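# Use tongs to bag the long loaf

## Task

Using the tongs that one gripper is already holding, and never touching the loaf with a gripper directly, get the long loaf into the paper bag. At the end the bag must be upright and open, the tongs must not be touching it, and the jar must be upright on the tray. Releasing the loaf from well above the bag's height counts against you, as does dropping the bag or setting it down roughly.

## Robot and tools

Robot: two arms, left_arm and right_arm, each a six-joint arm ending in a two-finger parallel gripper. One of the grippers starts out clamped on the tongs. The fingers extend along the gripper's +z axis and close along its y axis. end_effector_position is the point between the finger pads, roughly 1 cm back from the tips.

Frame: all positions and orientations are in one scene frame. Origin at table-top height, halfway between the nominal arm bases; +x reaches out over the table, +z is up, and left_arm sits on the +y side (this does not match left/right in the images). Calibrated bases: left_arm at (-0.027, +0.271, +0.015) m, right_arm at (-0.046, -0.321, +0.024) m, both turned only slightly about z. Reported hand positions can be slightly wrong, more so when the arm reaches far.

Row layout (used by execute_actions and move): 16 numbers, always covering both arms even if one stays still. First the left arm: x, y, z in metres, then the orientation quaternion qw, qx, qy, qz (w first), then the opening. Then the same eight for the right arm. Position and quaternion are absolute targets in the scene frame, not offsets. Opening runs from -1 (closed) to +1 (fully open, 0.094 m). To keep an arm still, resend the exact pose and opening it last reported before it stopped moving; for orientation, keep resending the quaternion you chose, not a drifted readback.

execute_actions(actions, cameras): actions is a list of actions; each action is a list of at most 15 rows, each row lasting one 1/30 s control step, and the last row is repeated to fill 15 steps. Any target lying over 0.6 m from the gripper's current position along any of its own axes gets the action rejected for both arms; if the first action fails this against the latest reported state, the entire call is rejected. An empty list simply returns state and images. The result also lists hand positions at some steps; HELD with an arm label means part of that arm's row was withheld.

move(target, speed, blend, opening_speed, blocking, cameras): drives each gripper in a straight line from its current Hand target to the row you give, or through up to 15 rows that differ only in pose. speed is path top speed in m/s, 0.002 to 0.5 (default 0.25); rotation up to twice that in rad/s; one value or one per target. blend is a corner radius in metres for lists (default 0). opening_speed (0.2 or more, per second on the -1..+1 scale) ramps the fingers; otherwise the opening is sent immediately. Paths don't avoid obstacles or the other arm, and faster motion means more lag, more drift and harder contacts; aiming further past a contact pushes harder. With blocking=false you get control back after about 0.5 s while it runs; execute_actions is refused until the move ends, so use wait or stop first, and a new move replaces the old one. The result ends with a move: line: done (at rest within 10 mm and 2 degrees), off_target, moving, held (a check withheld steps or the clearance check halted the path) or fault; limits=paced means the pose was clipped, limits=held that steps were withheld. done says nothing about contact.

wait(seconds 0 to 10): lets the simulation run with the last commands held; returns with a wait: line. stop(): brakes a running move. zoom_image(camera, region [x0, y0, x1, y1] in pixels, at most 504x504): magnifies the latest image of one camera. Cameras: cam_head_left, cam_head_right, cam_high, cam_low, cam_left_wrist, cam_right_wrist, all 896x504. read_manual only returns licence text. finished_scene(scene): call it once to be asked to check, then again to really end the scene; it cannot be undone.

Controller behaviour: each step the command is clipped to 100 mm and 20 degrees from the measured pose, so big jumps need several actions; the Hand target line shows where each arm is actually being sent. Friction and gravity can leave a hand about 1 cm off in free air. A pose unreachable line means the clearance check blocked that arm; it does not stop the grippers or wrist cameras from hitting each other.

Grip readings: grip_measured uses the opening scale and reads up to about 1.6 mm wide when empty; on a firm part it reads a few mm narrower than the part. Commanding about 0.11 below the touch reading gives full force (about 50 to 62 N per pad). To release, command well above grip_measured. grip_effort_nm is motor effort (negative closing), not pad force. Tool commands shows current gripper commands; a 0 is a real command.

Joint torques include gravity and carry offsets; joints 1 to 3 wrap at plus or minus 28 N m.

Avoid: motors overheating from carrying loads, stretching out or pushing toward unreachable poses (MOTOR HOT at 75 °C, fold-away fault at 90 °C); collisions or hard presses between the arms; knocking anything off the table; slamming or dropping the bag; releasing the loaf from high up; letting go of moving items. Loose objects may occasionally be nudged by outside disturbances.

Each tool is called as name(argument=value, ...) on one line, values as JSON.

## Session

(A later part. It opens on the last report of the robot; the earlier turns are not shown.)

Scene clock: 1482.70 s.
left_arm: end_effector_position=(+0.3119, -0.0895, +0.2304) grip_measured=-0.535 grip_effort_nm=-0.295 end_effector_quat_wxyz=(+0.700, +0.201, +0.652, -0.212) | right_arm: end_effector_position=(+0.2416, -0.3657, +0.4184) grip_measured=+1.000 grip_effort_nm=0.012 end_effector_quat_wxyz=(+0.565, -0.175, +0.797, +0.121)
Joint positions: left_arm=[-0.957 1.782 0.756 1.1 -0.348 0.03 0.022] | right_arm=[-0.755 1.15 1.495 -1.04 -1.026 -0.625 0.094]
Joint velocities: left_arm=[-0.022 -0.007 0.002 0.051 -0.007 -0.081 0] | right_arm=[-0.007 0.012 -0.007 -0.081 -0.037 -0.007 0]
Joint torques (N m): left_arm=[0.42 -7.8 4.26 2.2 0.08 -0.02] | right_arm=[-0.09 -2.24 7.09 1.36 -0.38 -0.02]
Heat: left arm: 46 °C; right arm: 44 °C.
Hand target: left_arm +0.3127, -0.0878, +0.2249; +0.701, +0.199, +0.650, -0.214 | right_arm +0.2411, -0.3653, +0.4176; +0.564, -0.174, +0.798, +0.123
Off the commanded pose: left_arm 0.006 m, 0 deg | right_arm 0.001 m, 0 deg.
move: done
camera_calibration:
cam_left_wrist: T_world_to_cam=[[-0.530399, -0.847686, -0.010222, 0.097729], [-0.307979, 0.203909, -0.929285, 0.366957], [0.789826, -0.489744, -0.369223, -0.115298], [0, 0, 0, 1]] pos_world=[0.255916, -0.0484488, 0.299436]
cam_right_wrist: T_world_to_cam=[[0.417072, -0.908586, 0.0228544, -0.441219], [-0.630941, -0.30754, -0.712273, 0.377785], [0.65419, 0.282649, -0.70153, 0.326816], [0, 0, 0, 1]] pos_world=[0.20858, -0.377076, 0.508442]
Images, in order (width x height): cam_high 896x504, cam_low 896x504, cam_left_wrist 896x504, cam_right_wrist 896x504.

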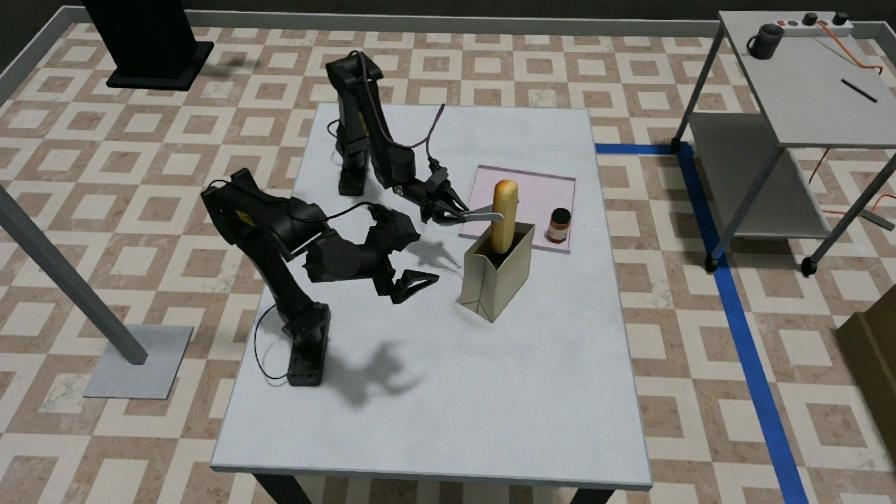

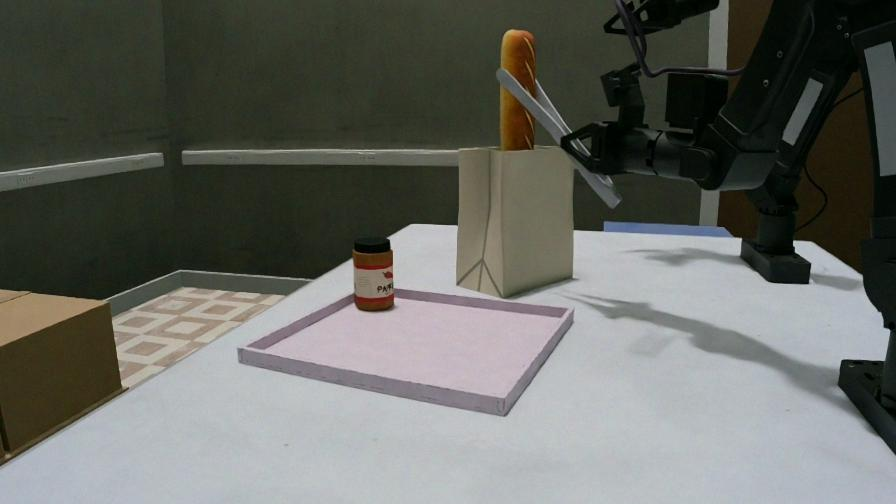

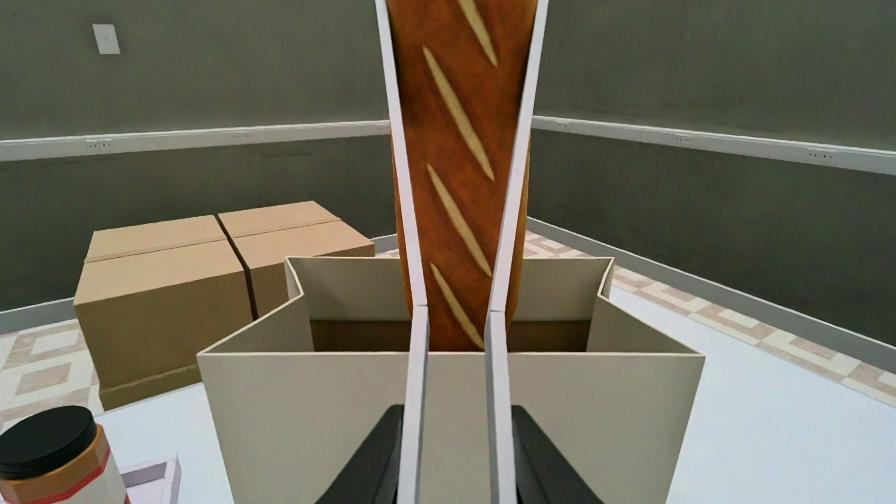

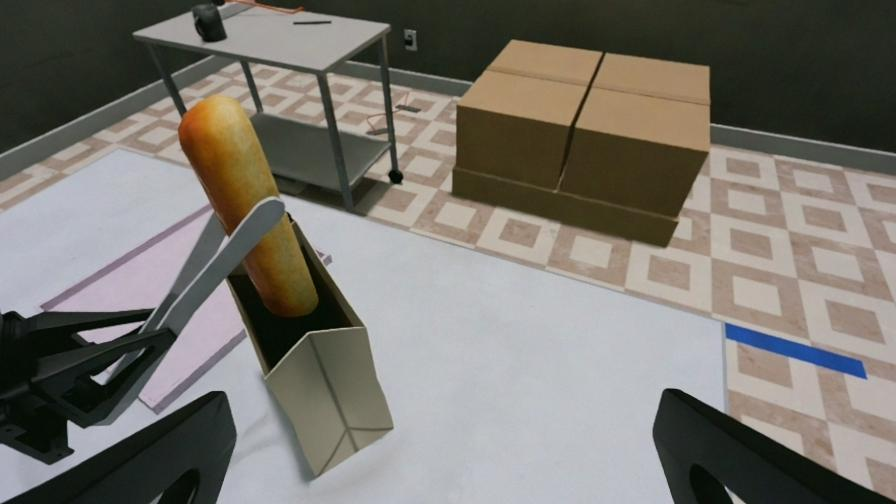

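move(target=[0.3125,-0.0875,0.186,0.7017,0.1988,0.6497,-0.2147,-0.54,0.2411,-0.3653,0.4176,0.564,-0.174,0.798,0.123,1.0], speed=0.04, cameras=["cam_low","cam_left_wrist","cam_right_wrist","cam_high"])

zoom_image(camera="cam_low", region=[450, 20, 650, 220])

Scene clock: 1532.43 s.
left_arm: end_effector_position=(+0.3123, -0.0900, +0.1913) grip_measured=-0.535 grip_effort_nm=-0.291 end_effector_quat_wxyz=(+0.700, +0.201, +0.652, -0.212) | right_arm: end_effector_position=(+0.2416, -0.3657, +0.4184) grip_measured=+1.000 grip_effort_nm=0.007 end_effector_quat_wxyz=(+0.565, -0.175, +0.797, +0.121)
Joint positions: left_arm=[-0.957 1.922 0.716 1.28 -0.348 0.03 0.022] | right_arm=[-0.755 1.15 1.495 -1.04 -1.026 -0.625 0.094]
Joint velocities: left_arm=[-0.012 0.002 0.007 -0.037 -0.051 -0.022 0] | right_arm=[-0.002 -0.007 -0.007 -0.081 -0.022 0.037 0]
Joint torques (N m): left_arm=[0.54 -8.13 3.48 2.14 0.04 0.03] | right_arm=[-0.09 -2.25 7.09 1.36 -0.38 -0.02]
Heat: left arm: 46 °C; right arm: 44 °C.
Hand target: left_arm +0.3126, -0.0877, +0.1858; +0.701, +0.199, +0.650, -0.214 | right_arm +0.2411, -0.3653, +0.4176; +0.564, -0.174, +0.798, +0.123
Off the commanded pose: left_arm 0.006 m, 0 deg | right_arm 0.001 m, 0 deg.
move: done
camera_calibration:
cam_left_wrist: T_world_to_cam=[[-0.530397, -0.84769, -0.0100792, 0.0970804], [-0.307771, 0.203622, -0.929417, 0.330829], [0.789909, -0.489858, -0.368895, -0.130315], [0, 0, 0, 1]] pos_world=[0.256248, -0.0489059, 0.260384]
cam_right_wrist: T_world_to_cam=[[0.417072, -0.908586, 0.0228544, -0.441219], [-0.630941, -0.30754, -0.712273, 0.377785], [0.65419, 0.282649, -0.70153, 0.326816], [0, 0, 0, 1]] pos_world=[0.20858, -0.377076, 0.508442]
Images, in order (width x height): cam_high 896x504, cam_low 896x504, cam_left_wrist 896x504, cam_right_wrist 896x504.

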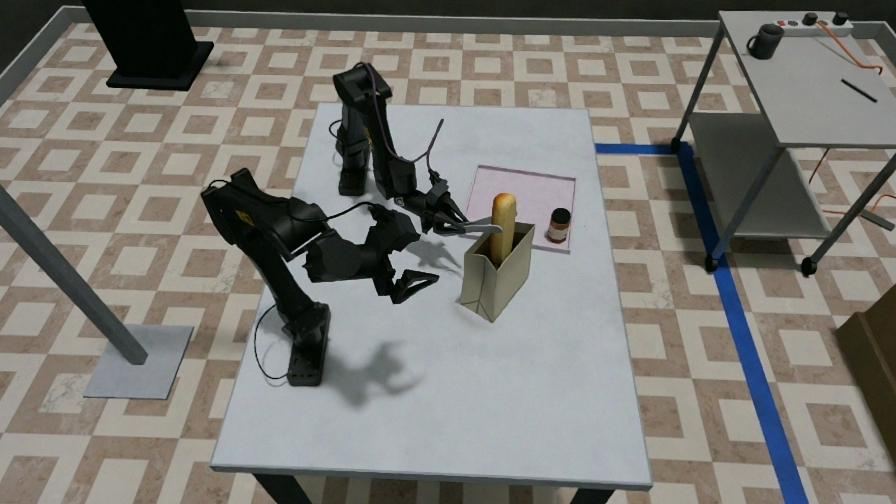

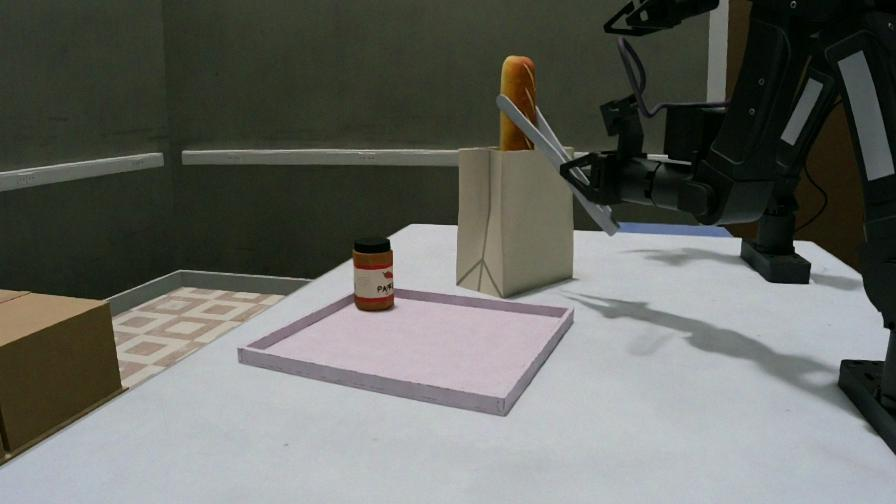

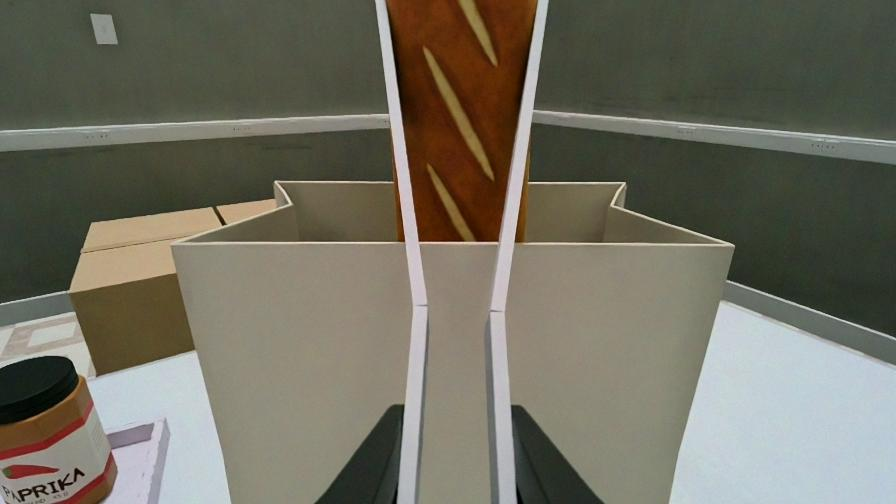

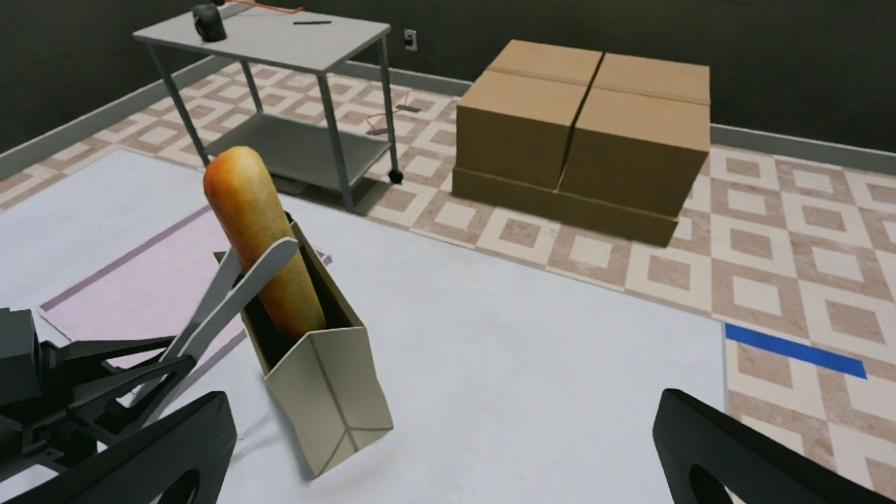

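Scaled by 2.520.

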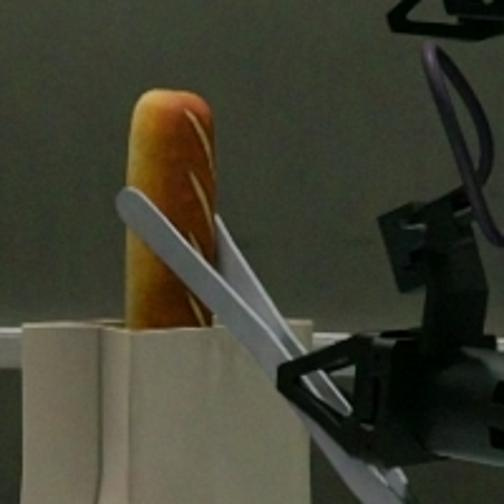

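move(target=[0.3125,-0.0875,0.186,0.7017,0.1988,0.6497,-0.2147,0.0,0.2411,-0.3653,0.4176,0.564,-0.174,0.798,0.123,1.0], opening_speed=0.6, cameras=["cam_low","cam_left_wrist","cam_right_wrist","cam_high"])

zoom_image(camera="cam_low", region=[450, 20, 650, 220])

Scene clock: 1543.90 s.
left_arm: end_effector_position=(+0.3120, -0.0898, +0.1960) grip_measured=-0.002 grip_effort_nm=0.071 end_effector_quat_wxyz=(+0.705, +0.197, +0.646, -0.217) | right_arm: end_effector_position=(+0.2416, -0.3657, +0.4184) grip_measured=+1.000 grip_effort_nm=-0.007 end_effector_quat_wxyz=(+0.565, -0.175, +0.797, +0.121)
Joint positions: left_arm=[-0.957 1.922 0.716 1.3 -0.348 0.03 0.047] | right_arm=[-0.755 1.15 1.495 -1.04 -1.026 -0.625 0.094]
Joint velocities: left_arm=[0.002 -0.012 -0.017 0.007 0.066 -0.007 0] | right_arm=[-0.007 0.007 -0.002 0.007 0.037 -0.11 0]
Joint torques (N m): left_arm=[0.42 -8.43 3.69 1.96 0.11 0] | right_arm=[-0.09 -2.24 7.1 1.36 -0.38 -0.02]
Heat: left arm: 47 °C; right arm: 44 °C.
Hand target: left_arm +0.3124, -0.0875, +0.1861; +0.701, +0.199, +0.650, -0.215 | right_arm +0.2411, -0.3653, +0.4176; +0.564, -0.174, +0.798, +0.123
Off the commanded pose: left_arm 0.010 m, 1 deg | right_arm 0.001 m, 0 deg.
move: done
camera_calibration:
cam_left_wrist: T_world_to_cam=[[-0.530644, -0.84759, -0.00268617, 0.0958443], [-0.2968, 0.188782, -0.936093, 0.33162], [0.793931, -0.495936, -0.351741, -0.133401], [0, 0, 0, 1]] pos_world=[0.255195, -0.0475254, 0.263762]
cam_right_wrist: T_world_to_cam=[[0.417072, -0.908586, 0.0228544, -0.441219], [-0.630941, -0.30754, -0.712273, 0.377785], [0.65419, 0.282649, -0.70153, 0.326816], [0, 0, 0, 1]] pos_world=[0.20858, -0.377076, 0.508442]
Images, in order (width x height): cam_high 896x504, cam_low 896x504, cam_left_wrist 896x504, cam_right_wrist 896x504.

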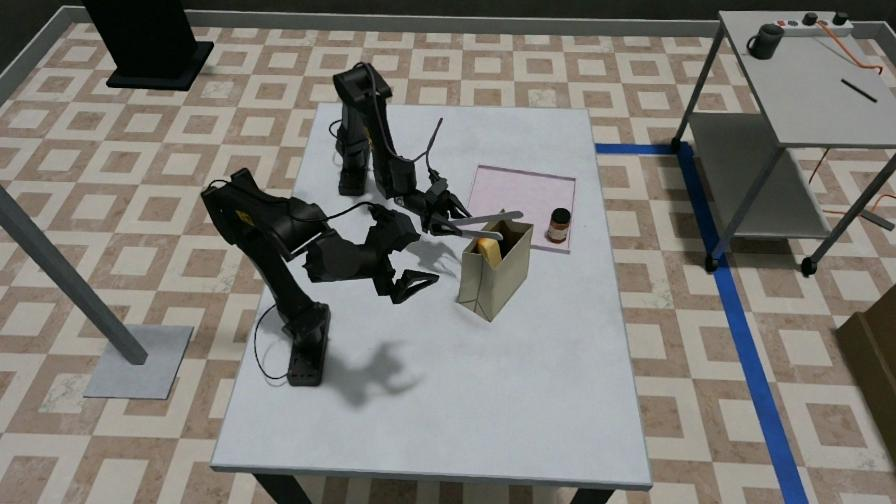

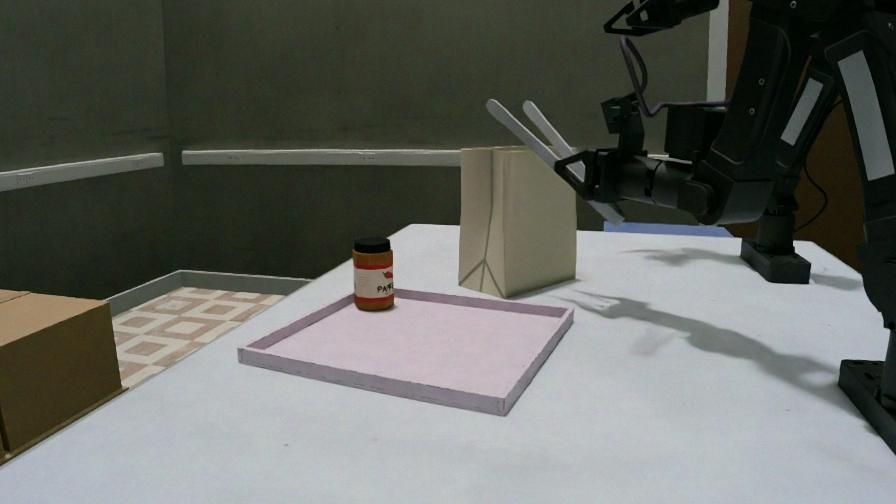

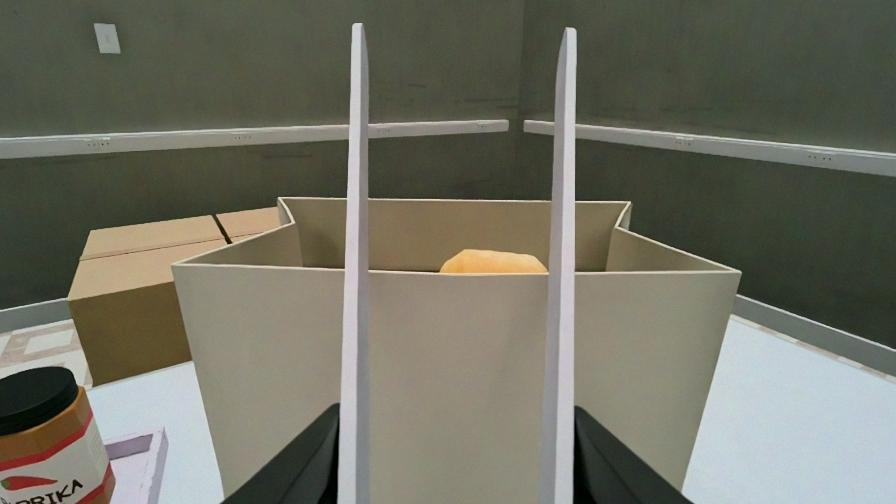

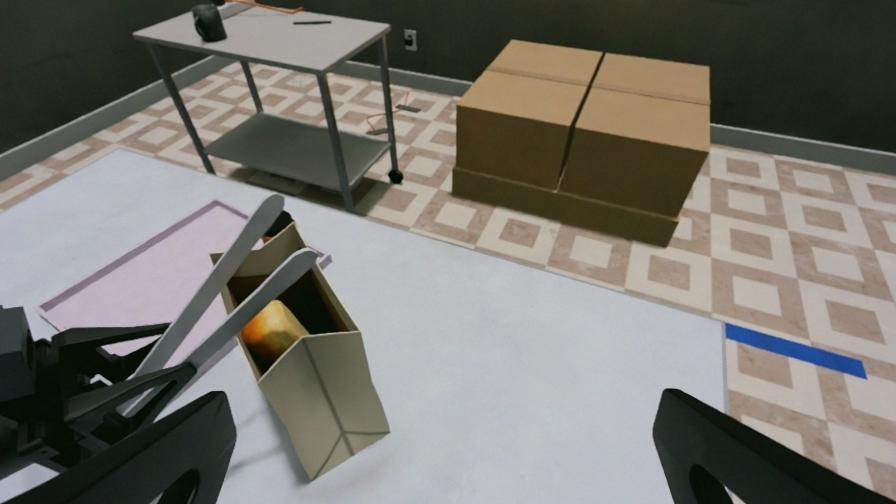

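Scaled by 2.520.

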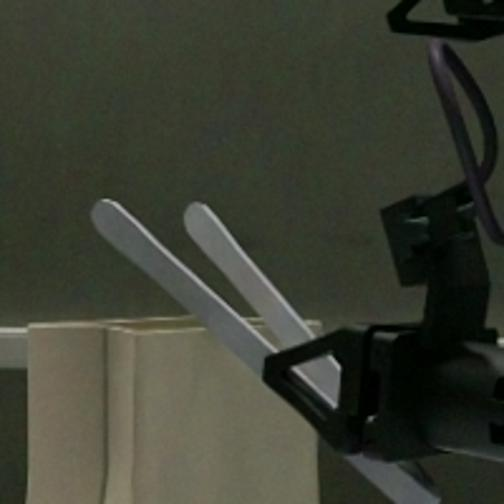

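move(target=[0.3085,-0.085,0.285,0.7017,0.1988,0.6497,-0.2147,0.0,0.2411,-0.3653,0.4176,0.564,-0.174,0.798,0.123,1.0], speed=0.06, cameras=["cam_low","cam_left_wrist","cam_right_wrist","cam_high"])

Scene clock: 1560.03 s.
left_arm: end_effector_position=(+0.3081, -0.0843, +0.2570) grip_measured=-0.002 grip_effort_nm=0.071 end_effector_quat_wxyz=(+0.686, +0.212, +0.666, -0.202) | right_arm: end_effector_position=(+0.2416, -0.3657, +0.4184) grip_measured=+1.000 grip_effort_nm=0.007 end_effector_quat_wxyz=(+0.565, -0.175, +0.797, +0.121)
Joint positions: left_arm=[-0.957 1.647 0.795 0.875 -0.348 0.03 0.047] | right_arm=[-0.755 1.15 1.495 -1.04 -1.026 -0.625 0.094]
Joint velocities: left_arm=[0.017 0.002 -0.002 0.007 -0.022 0.022 0.002] | right_arm=[-0.007 -0.012 -0.017 -0.022 0.007 -0.022 0]
Joint torques (N m): left_arm=[0.02 -12.14 8.02 1.76 0.02 -0.02] | right_arm=[-0.08 -2.25 7.1 1.36 -0.38 -0.02]
Heat: left arm: 45 °C; right arm: 44 °C.
Hand target: left_arm +0.3075, -0.0837, +0.2853; +0.702, +0.199, +0.650, -0.215 | right_arm +0.2411, -0.3653, +0.4176; +0.564, -0.174, +0.798, +0.123
Off the commanded pose: left_arm 0.028 m, 3 deg | right_arm 0.001 m, 0 deg.
move: off_target (left_arm)
camera_calibration:
cam_left_wrist: T_world_to_cam=[[-0.531309, -0.846674, -0.0291992, 0.105618], [-0.335309, 0.241817, -0.910545, 0.396301], [0.777996, -0.47399, -0.412377, -0.0837678], [0, 0, 0, 1]] pos_world=[0.25417, -0.0461136, 0.32939]
cam_right_wrist: T_world_to_cam=[[0.417072, -0.908586, 0.0228544, -0.441219], [-0.630941, -0.30754, -0.712273, 0.377785], [0.65419, 0.282649, -0.70153, 0.326816], [0, 0, 0, 1]] pos_world=[0.20858, -0.377076, 0.508442]
Images, in order (width x height): cam_high 896x504, cam_low 896x504, cam_left_wrist 896x504, cam_right_wrist 896x504.

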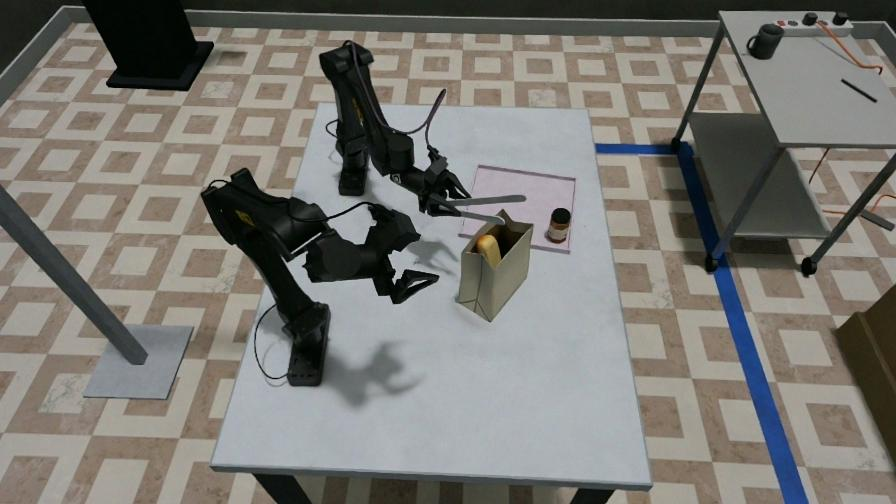

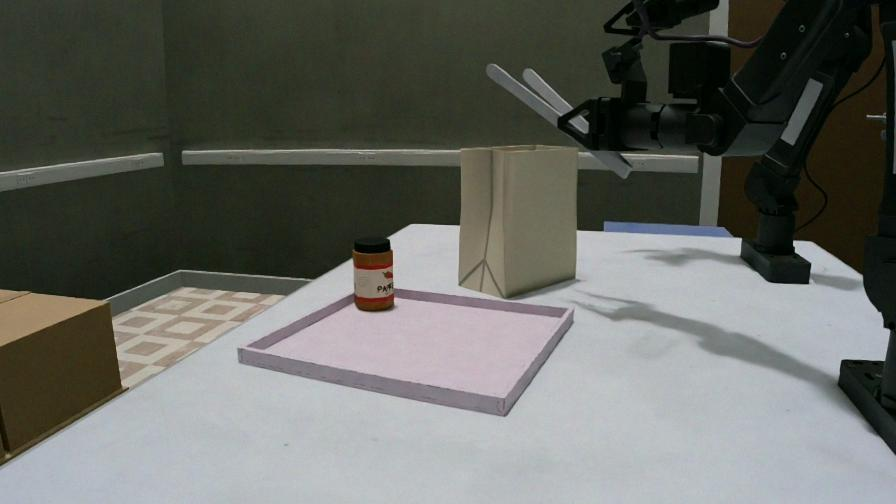

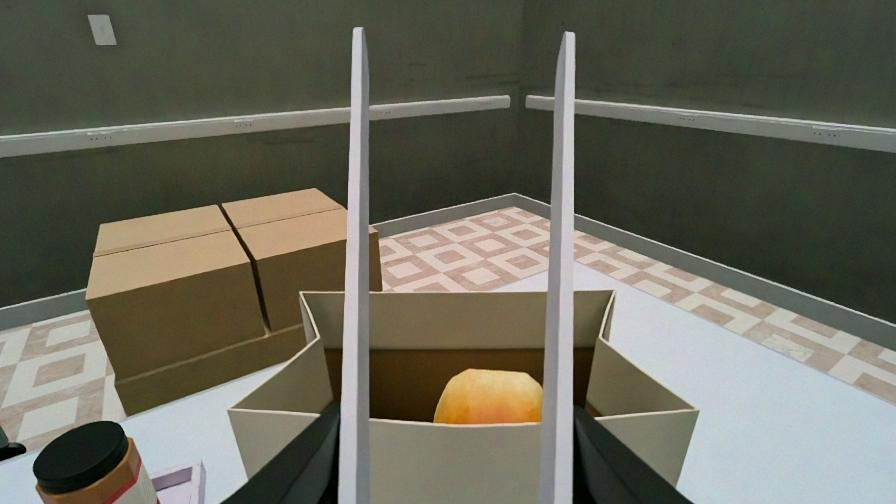

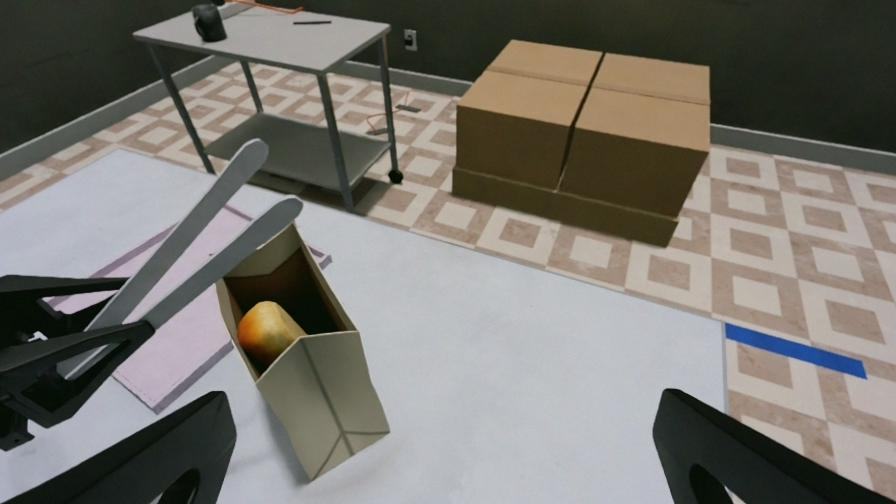

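move(target=[[0.255,0.03,0.29,0.6596,0.1596,0.7198,-0.1462,-0.3,0.2411,-0.3653,0.4176,0.564,-0.174,0.798,0.123,1.0],[0.24,0.22,0.15,0.5353,-0.0735,0.8402,0.0468,-0.3,0.2411,-0.3653,0.4176,0.564,-0.174,0.798,0.123,1.0]], speed=0.15, blend=0.05, opening_speed=0.5)

Scene clock: 1570.40 s.
left_arm: end_effector_position=(+0.2407, +0.2145, +0.1543) grip_measured=-0.297 grip_effort_nm=-0.203 end_effector_quat_wxyz=(+0.535, -0.071, +0.841, +0.040) | right_arm: end_effector_position=(+0.2416, -0.3657, +0.4184) grip_measured=+1.000 grip_effort_nm=0.012 end_effector_quat_wxyz=(+0.565, -0.175, +0.797, +0.121)
Joint positions: left_arm=[-0.673 0.767 0.342 -0.177 -0.721 -0.435 0.033] | right_arm=[-0.755 1.15 1.495 -1.04 -1.026 -0.625 0.094]
Joint velocities: left_arm=[-0.012 -0.002 0.022 -0.037 -0.022 0.066 0] | right_arm=[-0.007 0.007 0.002 -0.022 -0.022 -0.051 0]
Joint torques (N m): left_arm=[0.44 -2.14 5.19 1.44 -0.32 -0.09] | right_arm=[-0.08 -2.25 7.09 1.36 -0.38 -0.01]
Heat: left arm: 45 °C; right arm: 44 °C.
Hand target: left_arm +0.2372, +0.2196, +0.1488; +0.531, -0.076, +0.843, +0.045 | right_arm +0.2411, -0.3653, +0.4176; +0.564, -0.174, +0.798, +0.123
Off the commanded pose: left_arm 0.007 m, 1 deg | right_arm 0.001 m, 0 deg.
move: done
camera_calibration:
cam_left_wrist: T_world_to_cam=[[0.188235, -0.982032, -0.0134212, 0.173273], [-0.763106, -0.137642, -0.631447, 0.349193], [0.618254, 0.129102, -0.775303, 0.0330326], [0, 0, 0, 1]] pos_world=[0.213433, 0.213959, 0.248433]
cam_right_wrist: T_world_to_cam=[[0.417072, -0.908586, 0.0228544, -0.441219], [-0.630941, -0.30754, -0.712273, 0.377785], [0.65419, 0.282649, -0.70153, 0.326816], [0, 0, 0, 1]] pos_world=[0.20858, -0.377076, 0.508442]

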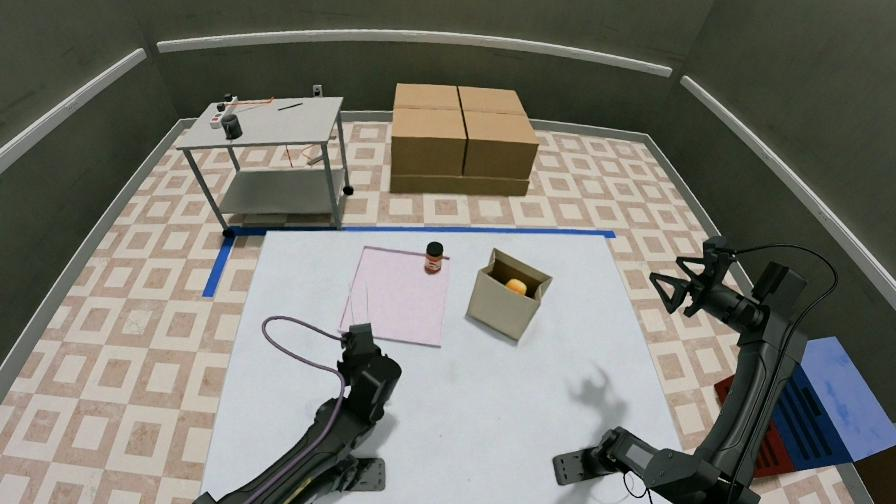

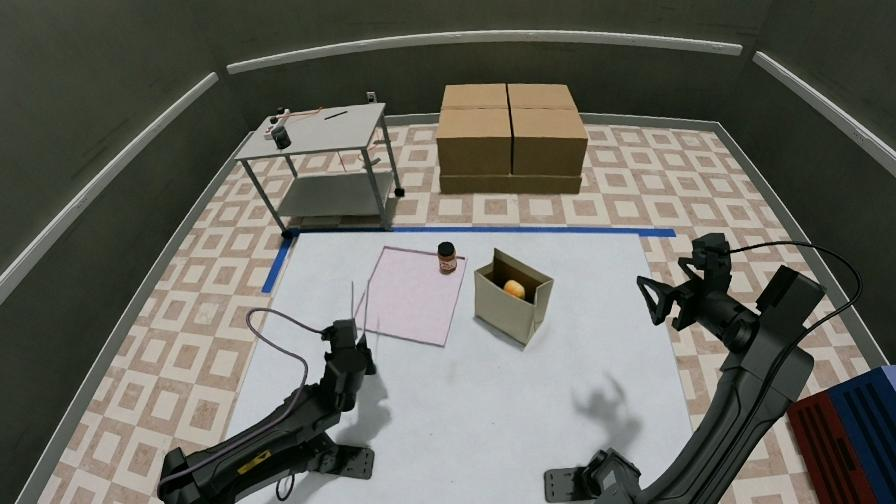

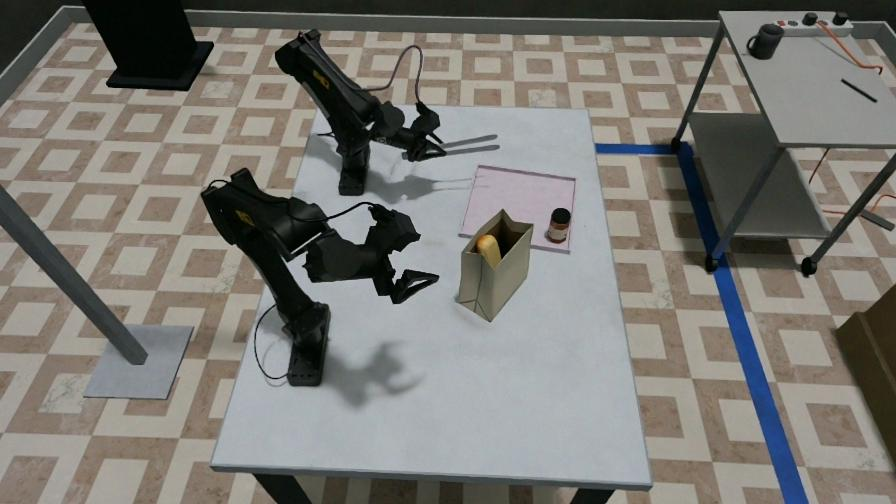

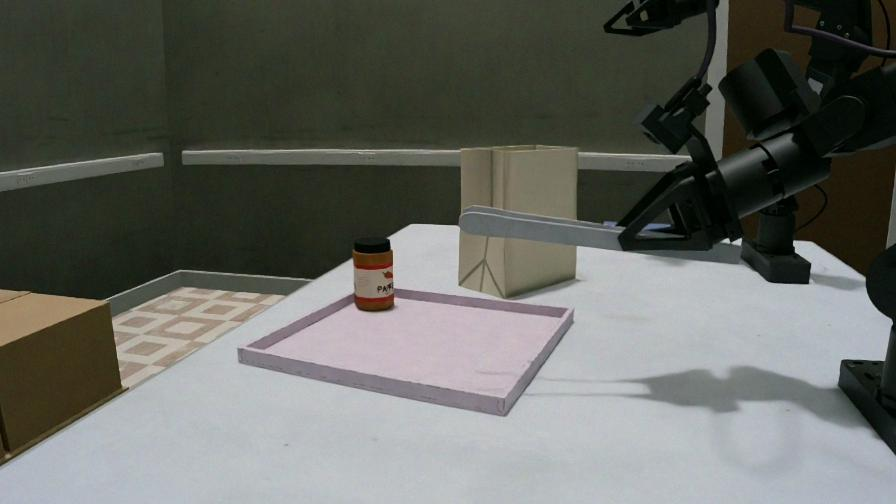

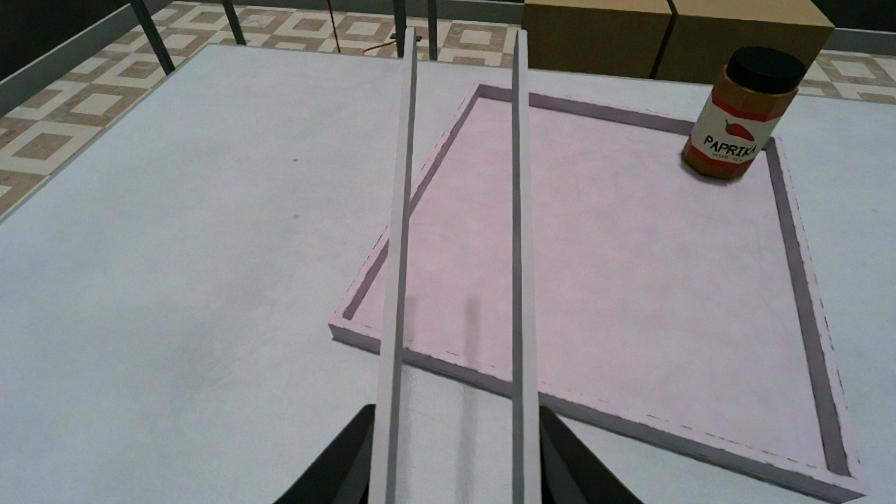

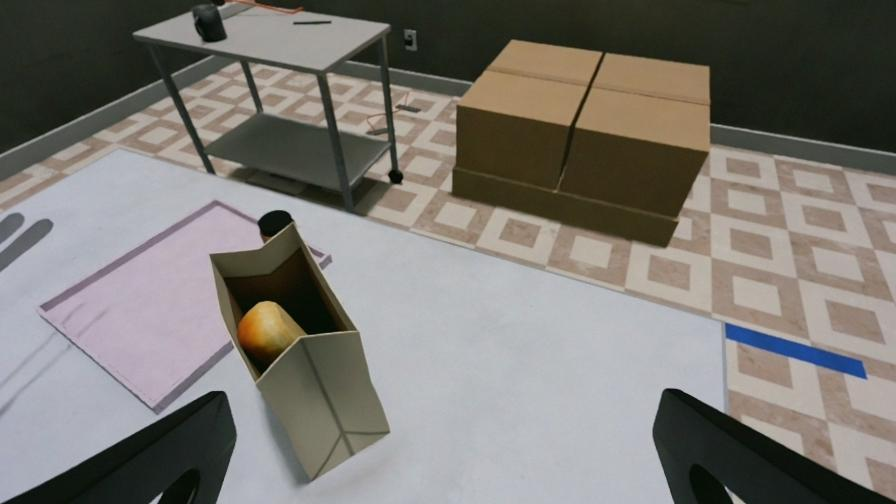

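move(target=[0.21,0.235,0.07,0.4508,-0.192,0.866,0.0999,-0.3,0.2411,-0.3653,0.4176,0.564,-0.174,0.798,0.123,1.0], speed=0.1, cameras=["cam_low","cam_high"])

Scene clock: 1582.67 s.
left_arm: end_effector_position=(+0.2150, +0.2273, +0.0735) grip_measured=-0.297 grip_effort_nm=-0.208 end_effector_quat_wxyz=(+0.449, -0.197, +0.868, +0.081) | right_arm: end_effector_position=(+0.2416, -0.3657, +0.4184) grip_measured=+1.000 grip_effort_nm=0.007 end_effector_quat_wxyz=(+0.565, -0.175, +0.797, +0.121)
Joint positions: left_arm=[-0.769 1.081 0.312 -0.29 -0.839 -0.971 0.033] | right_arm=[-0.755 1.15 1.495 -1.04 -1.026 -0.625 0.094]
Joint velocities: left_arm=[-0.002 0.002 -0.007 -0.051 -0.037 0.007 0] | right_arm=[-0.012 -0.017 -0.027 0.007 -0.037 -0.007 0]
Joint torques (N m): left_arm=[-0.58 -1.16 4.29 0.92 -0.72 -0.1] | right_arm=[-0.08 -2.24 7.1 1.36 -0.38 -0.02]
Heat: left arm: 44 °C; right arm: 44 °C.
Hand target: left_arm +0.2101, +0.2346, +0.0692; +0.448, -0.194, +0.867, +0.100 | right_arm +0.2411, -0.3653, +0.4176; +0.564, -0.174, +0.798, +0.123
Off the commanded pose: left_arm 0.010 m, 2 deg | right_arm 0.001 m, 0 deg.
move: done
Images, in order (width x height): cam_high 896x504, cam_low 896x504.

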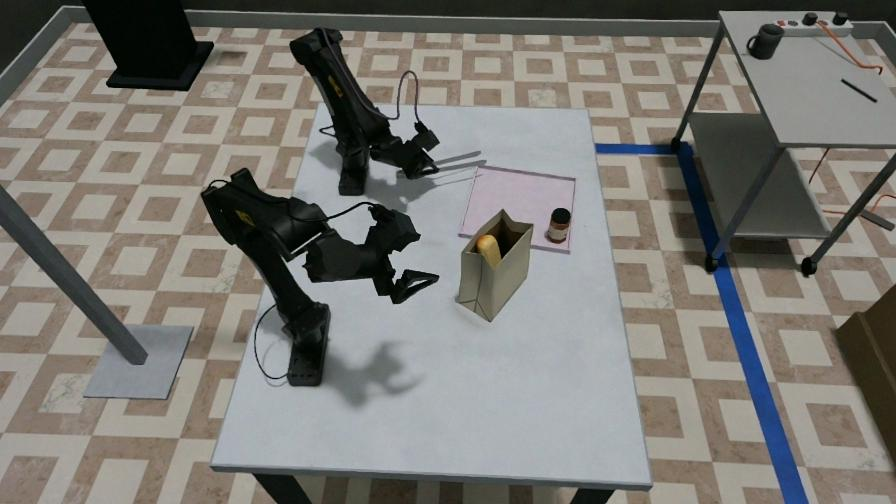

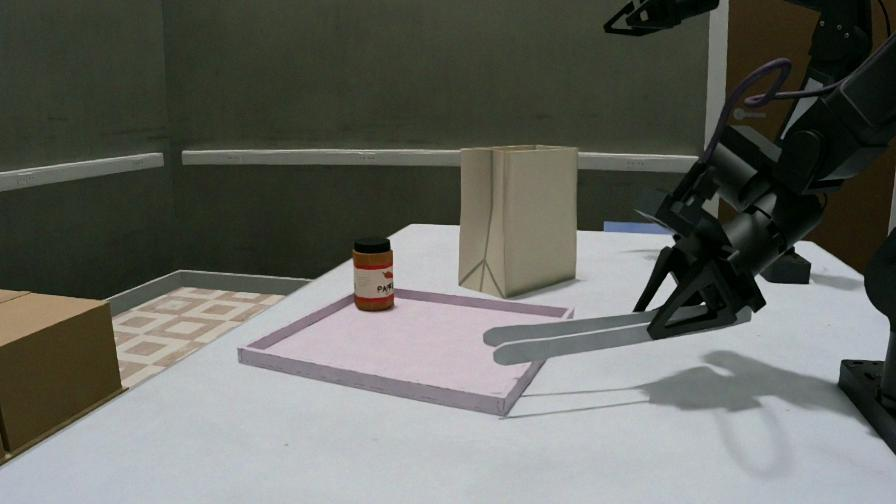

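Everything stands as required: loaf in bag, bag upright and open, jar on tray, tongs far away.

finished_scene(scene=1)

This call ended nothing. Check each condition of the task against the scene as it is now, look again where you are not sure, and mend what is not met. Then call finished_scene again.

finished_scene(scene=1)

The scene is finished: the task was done.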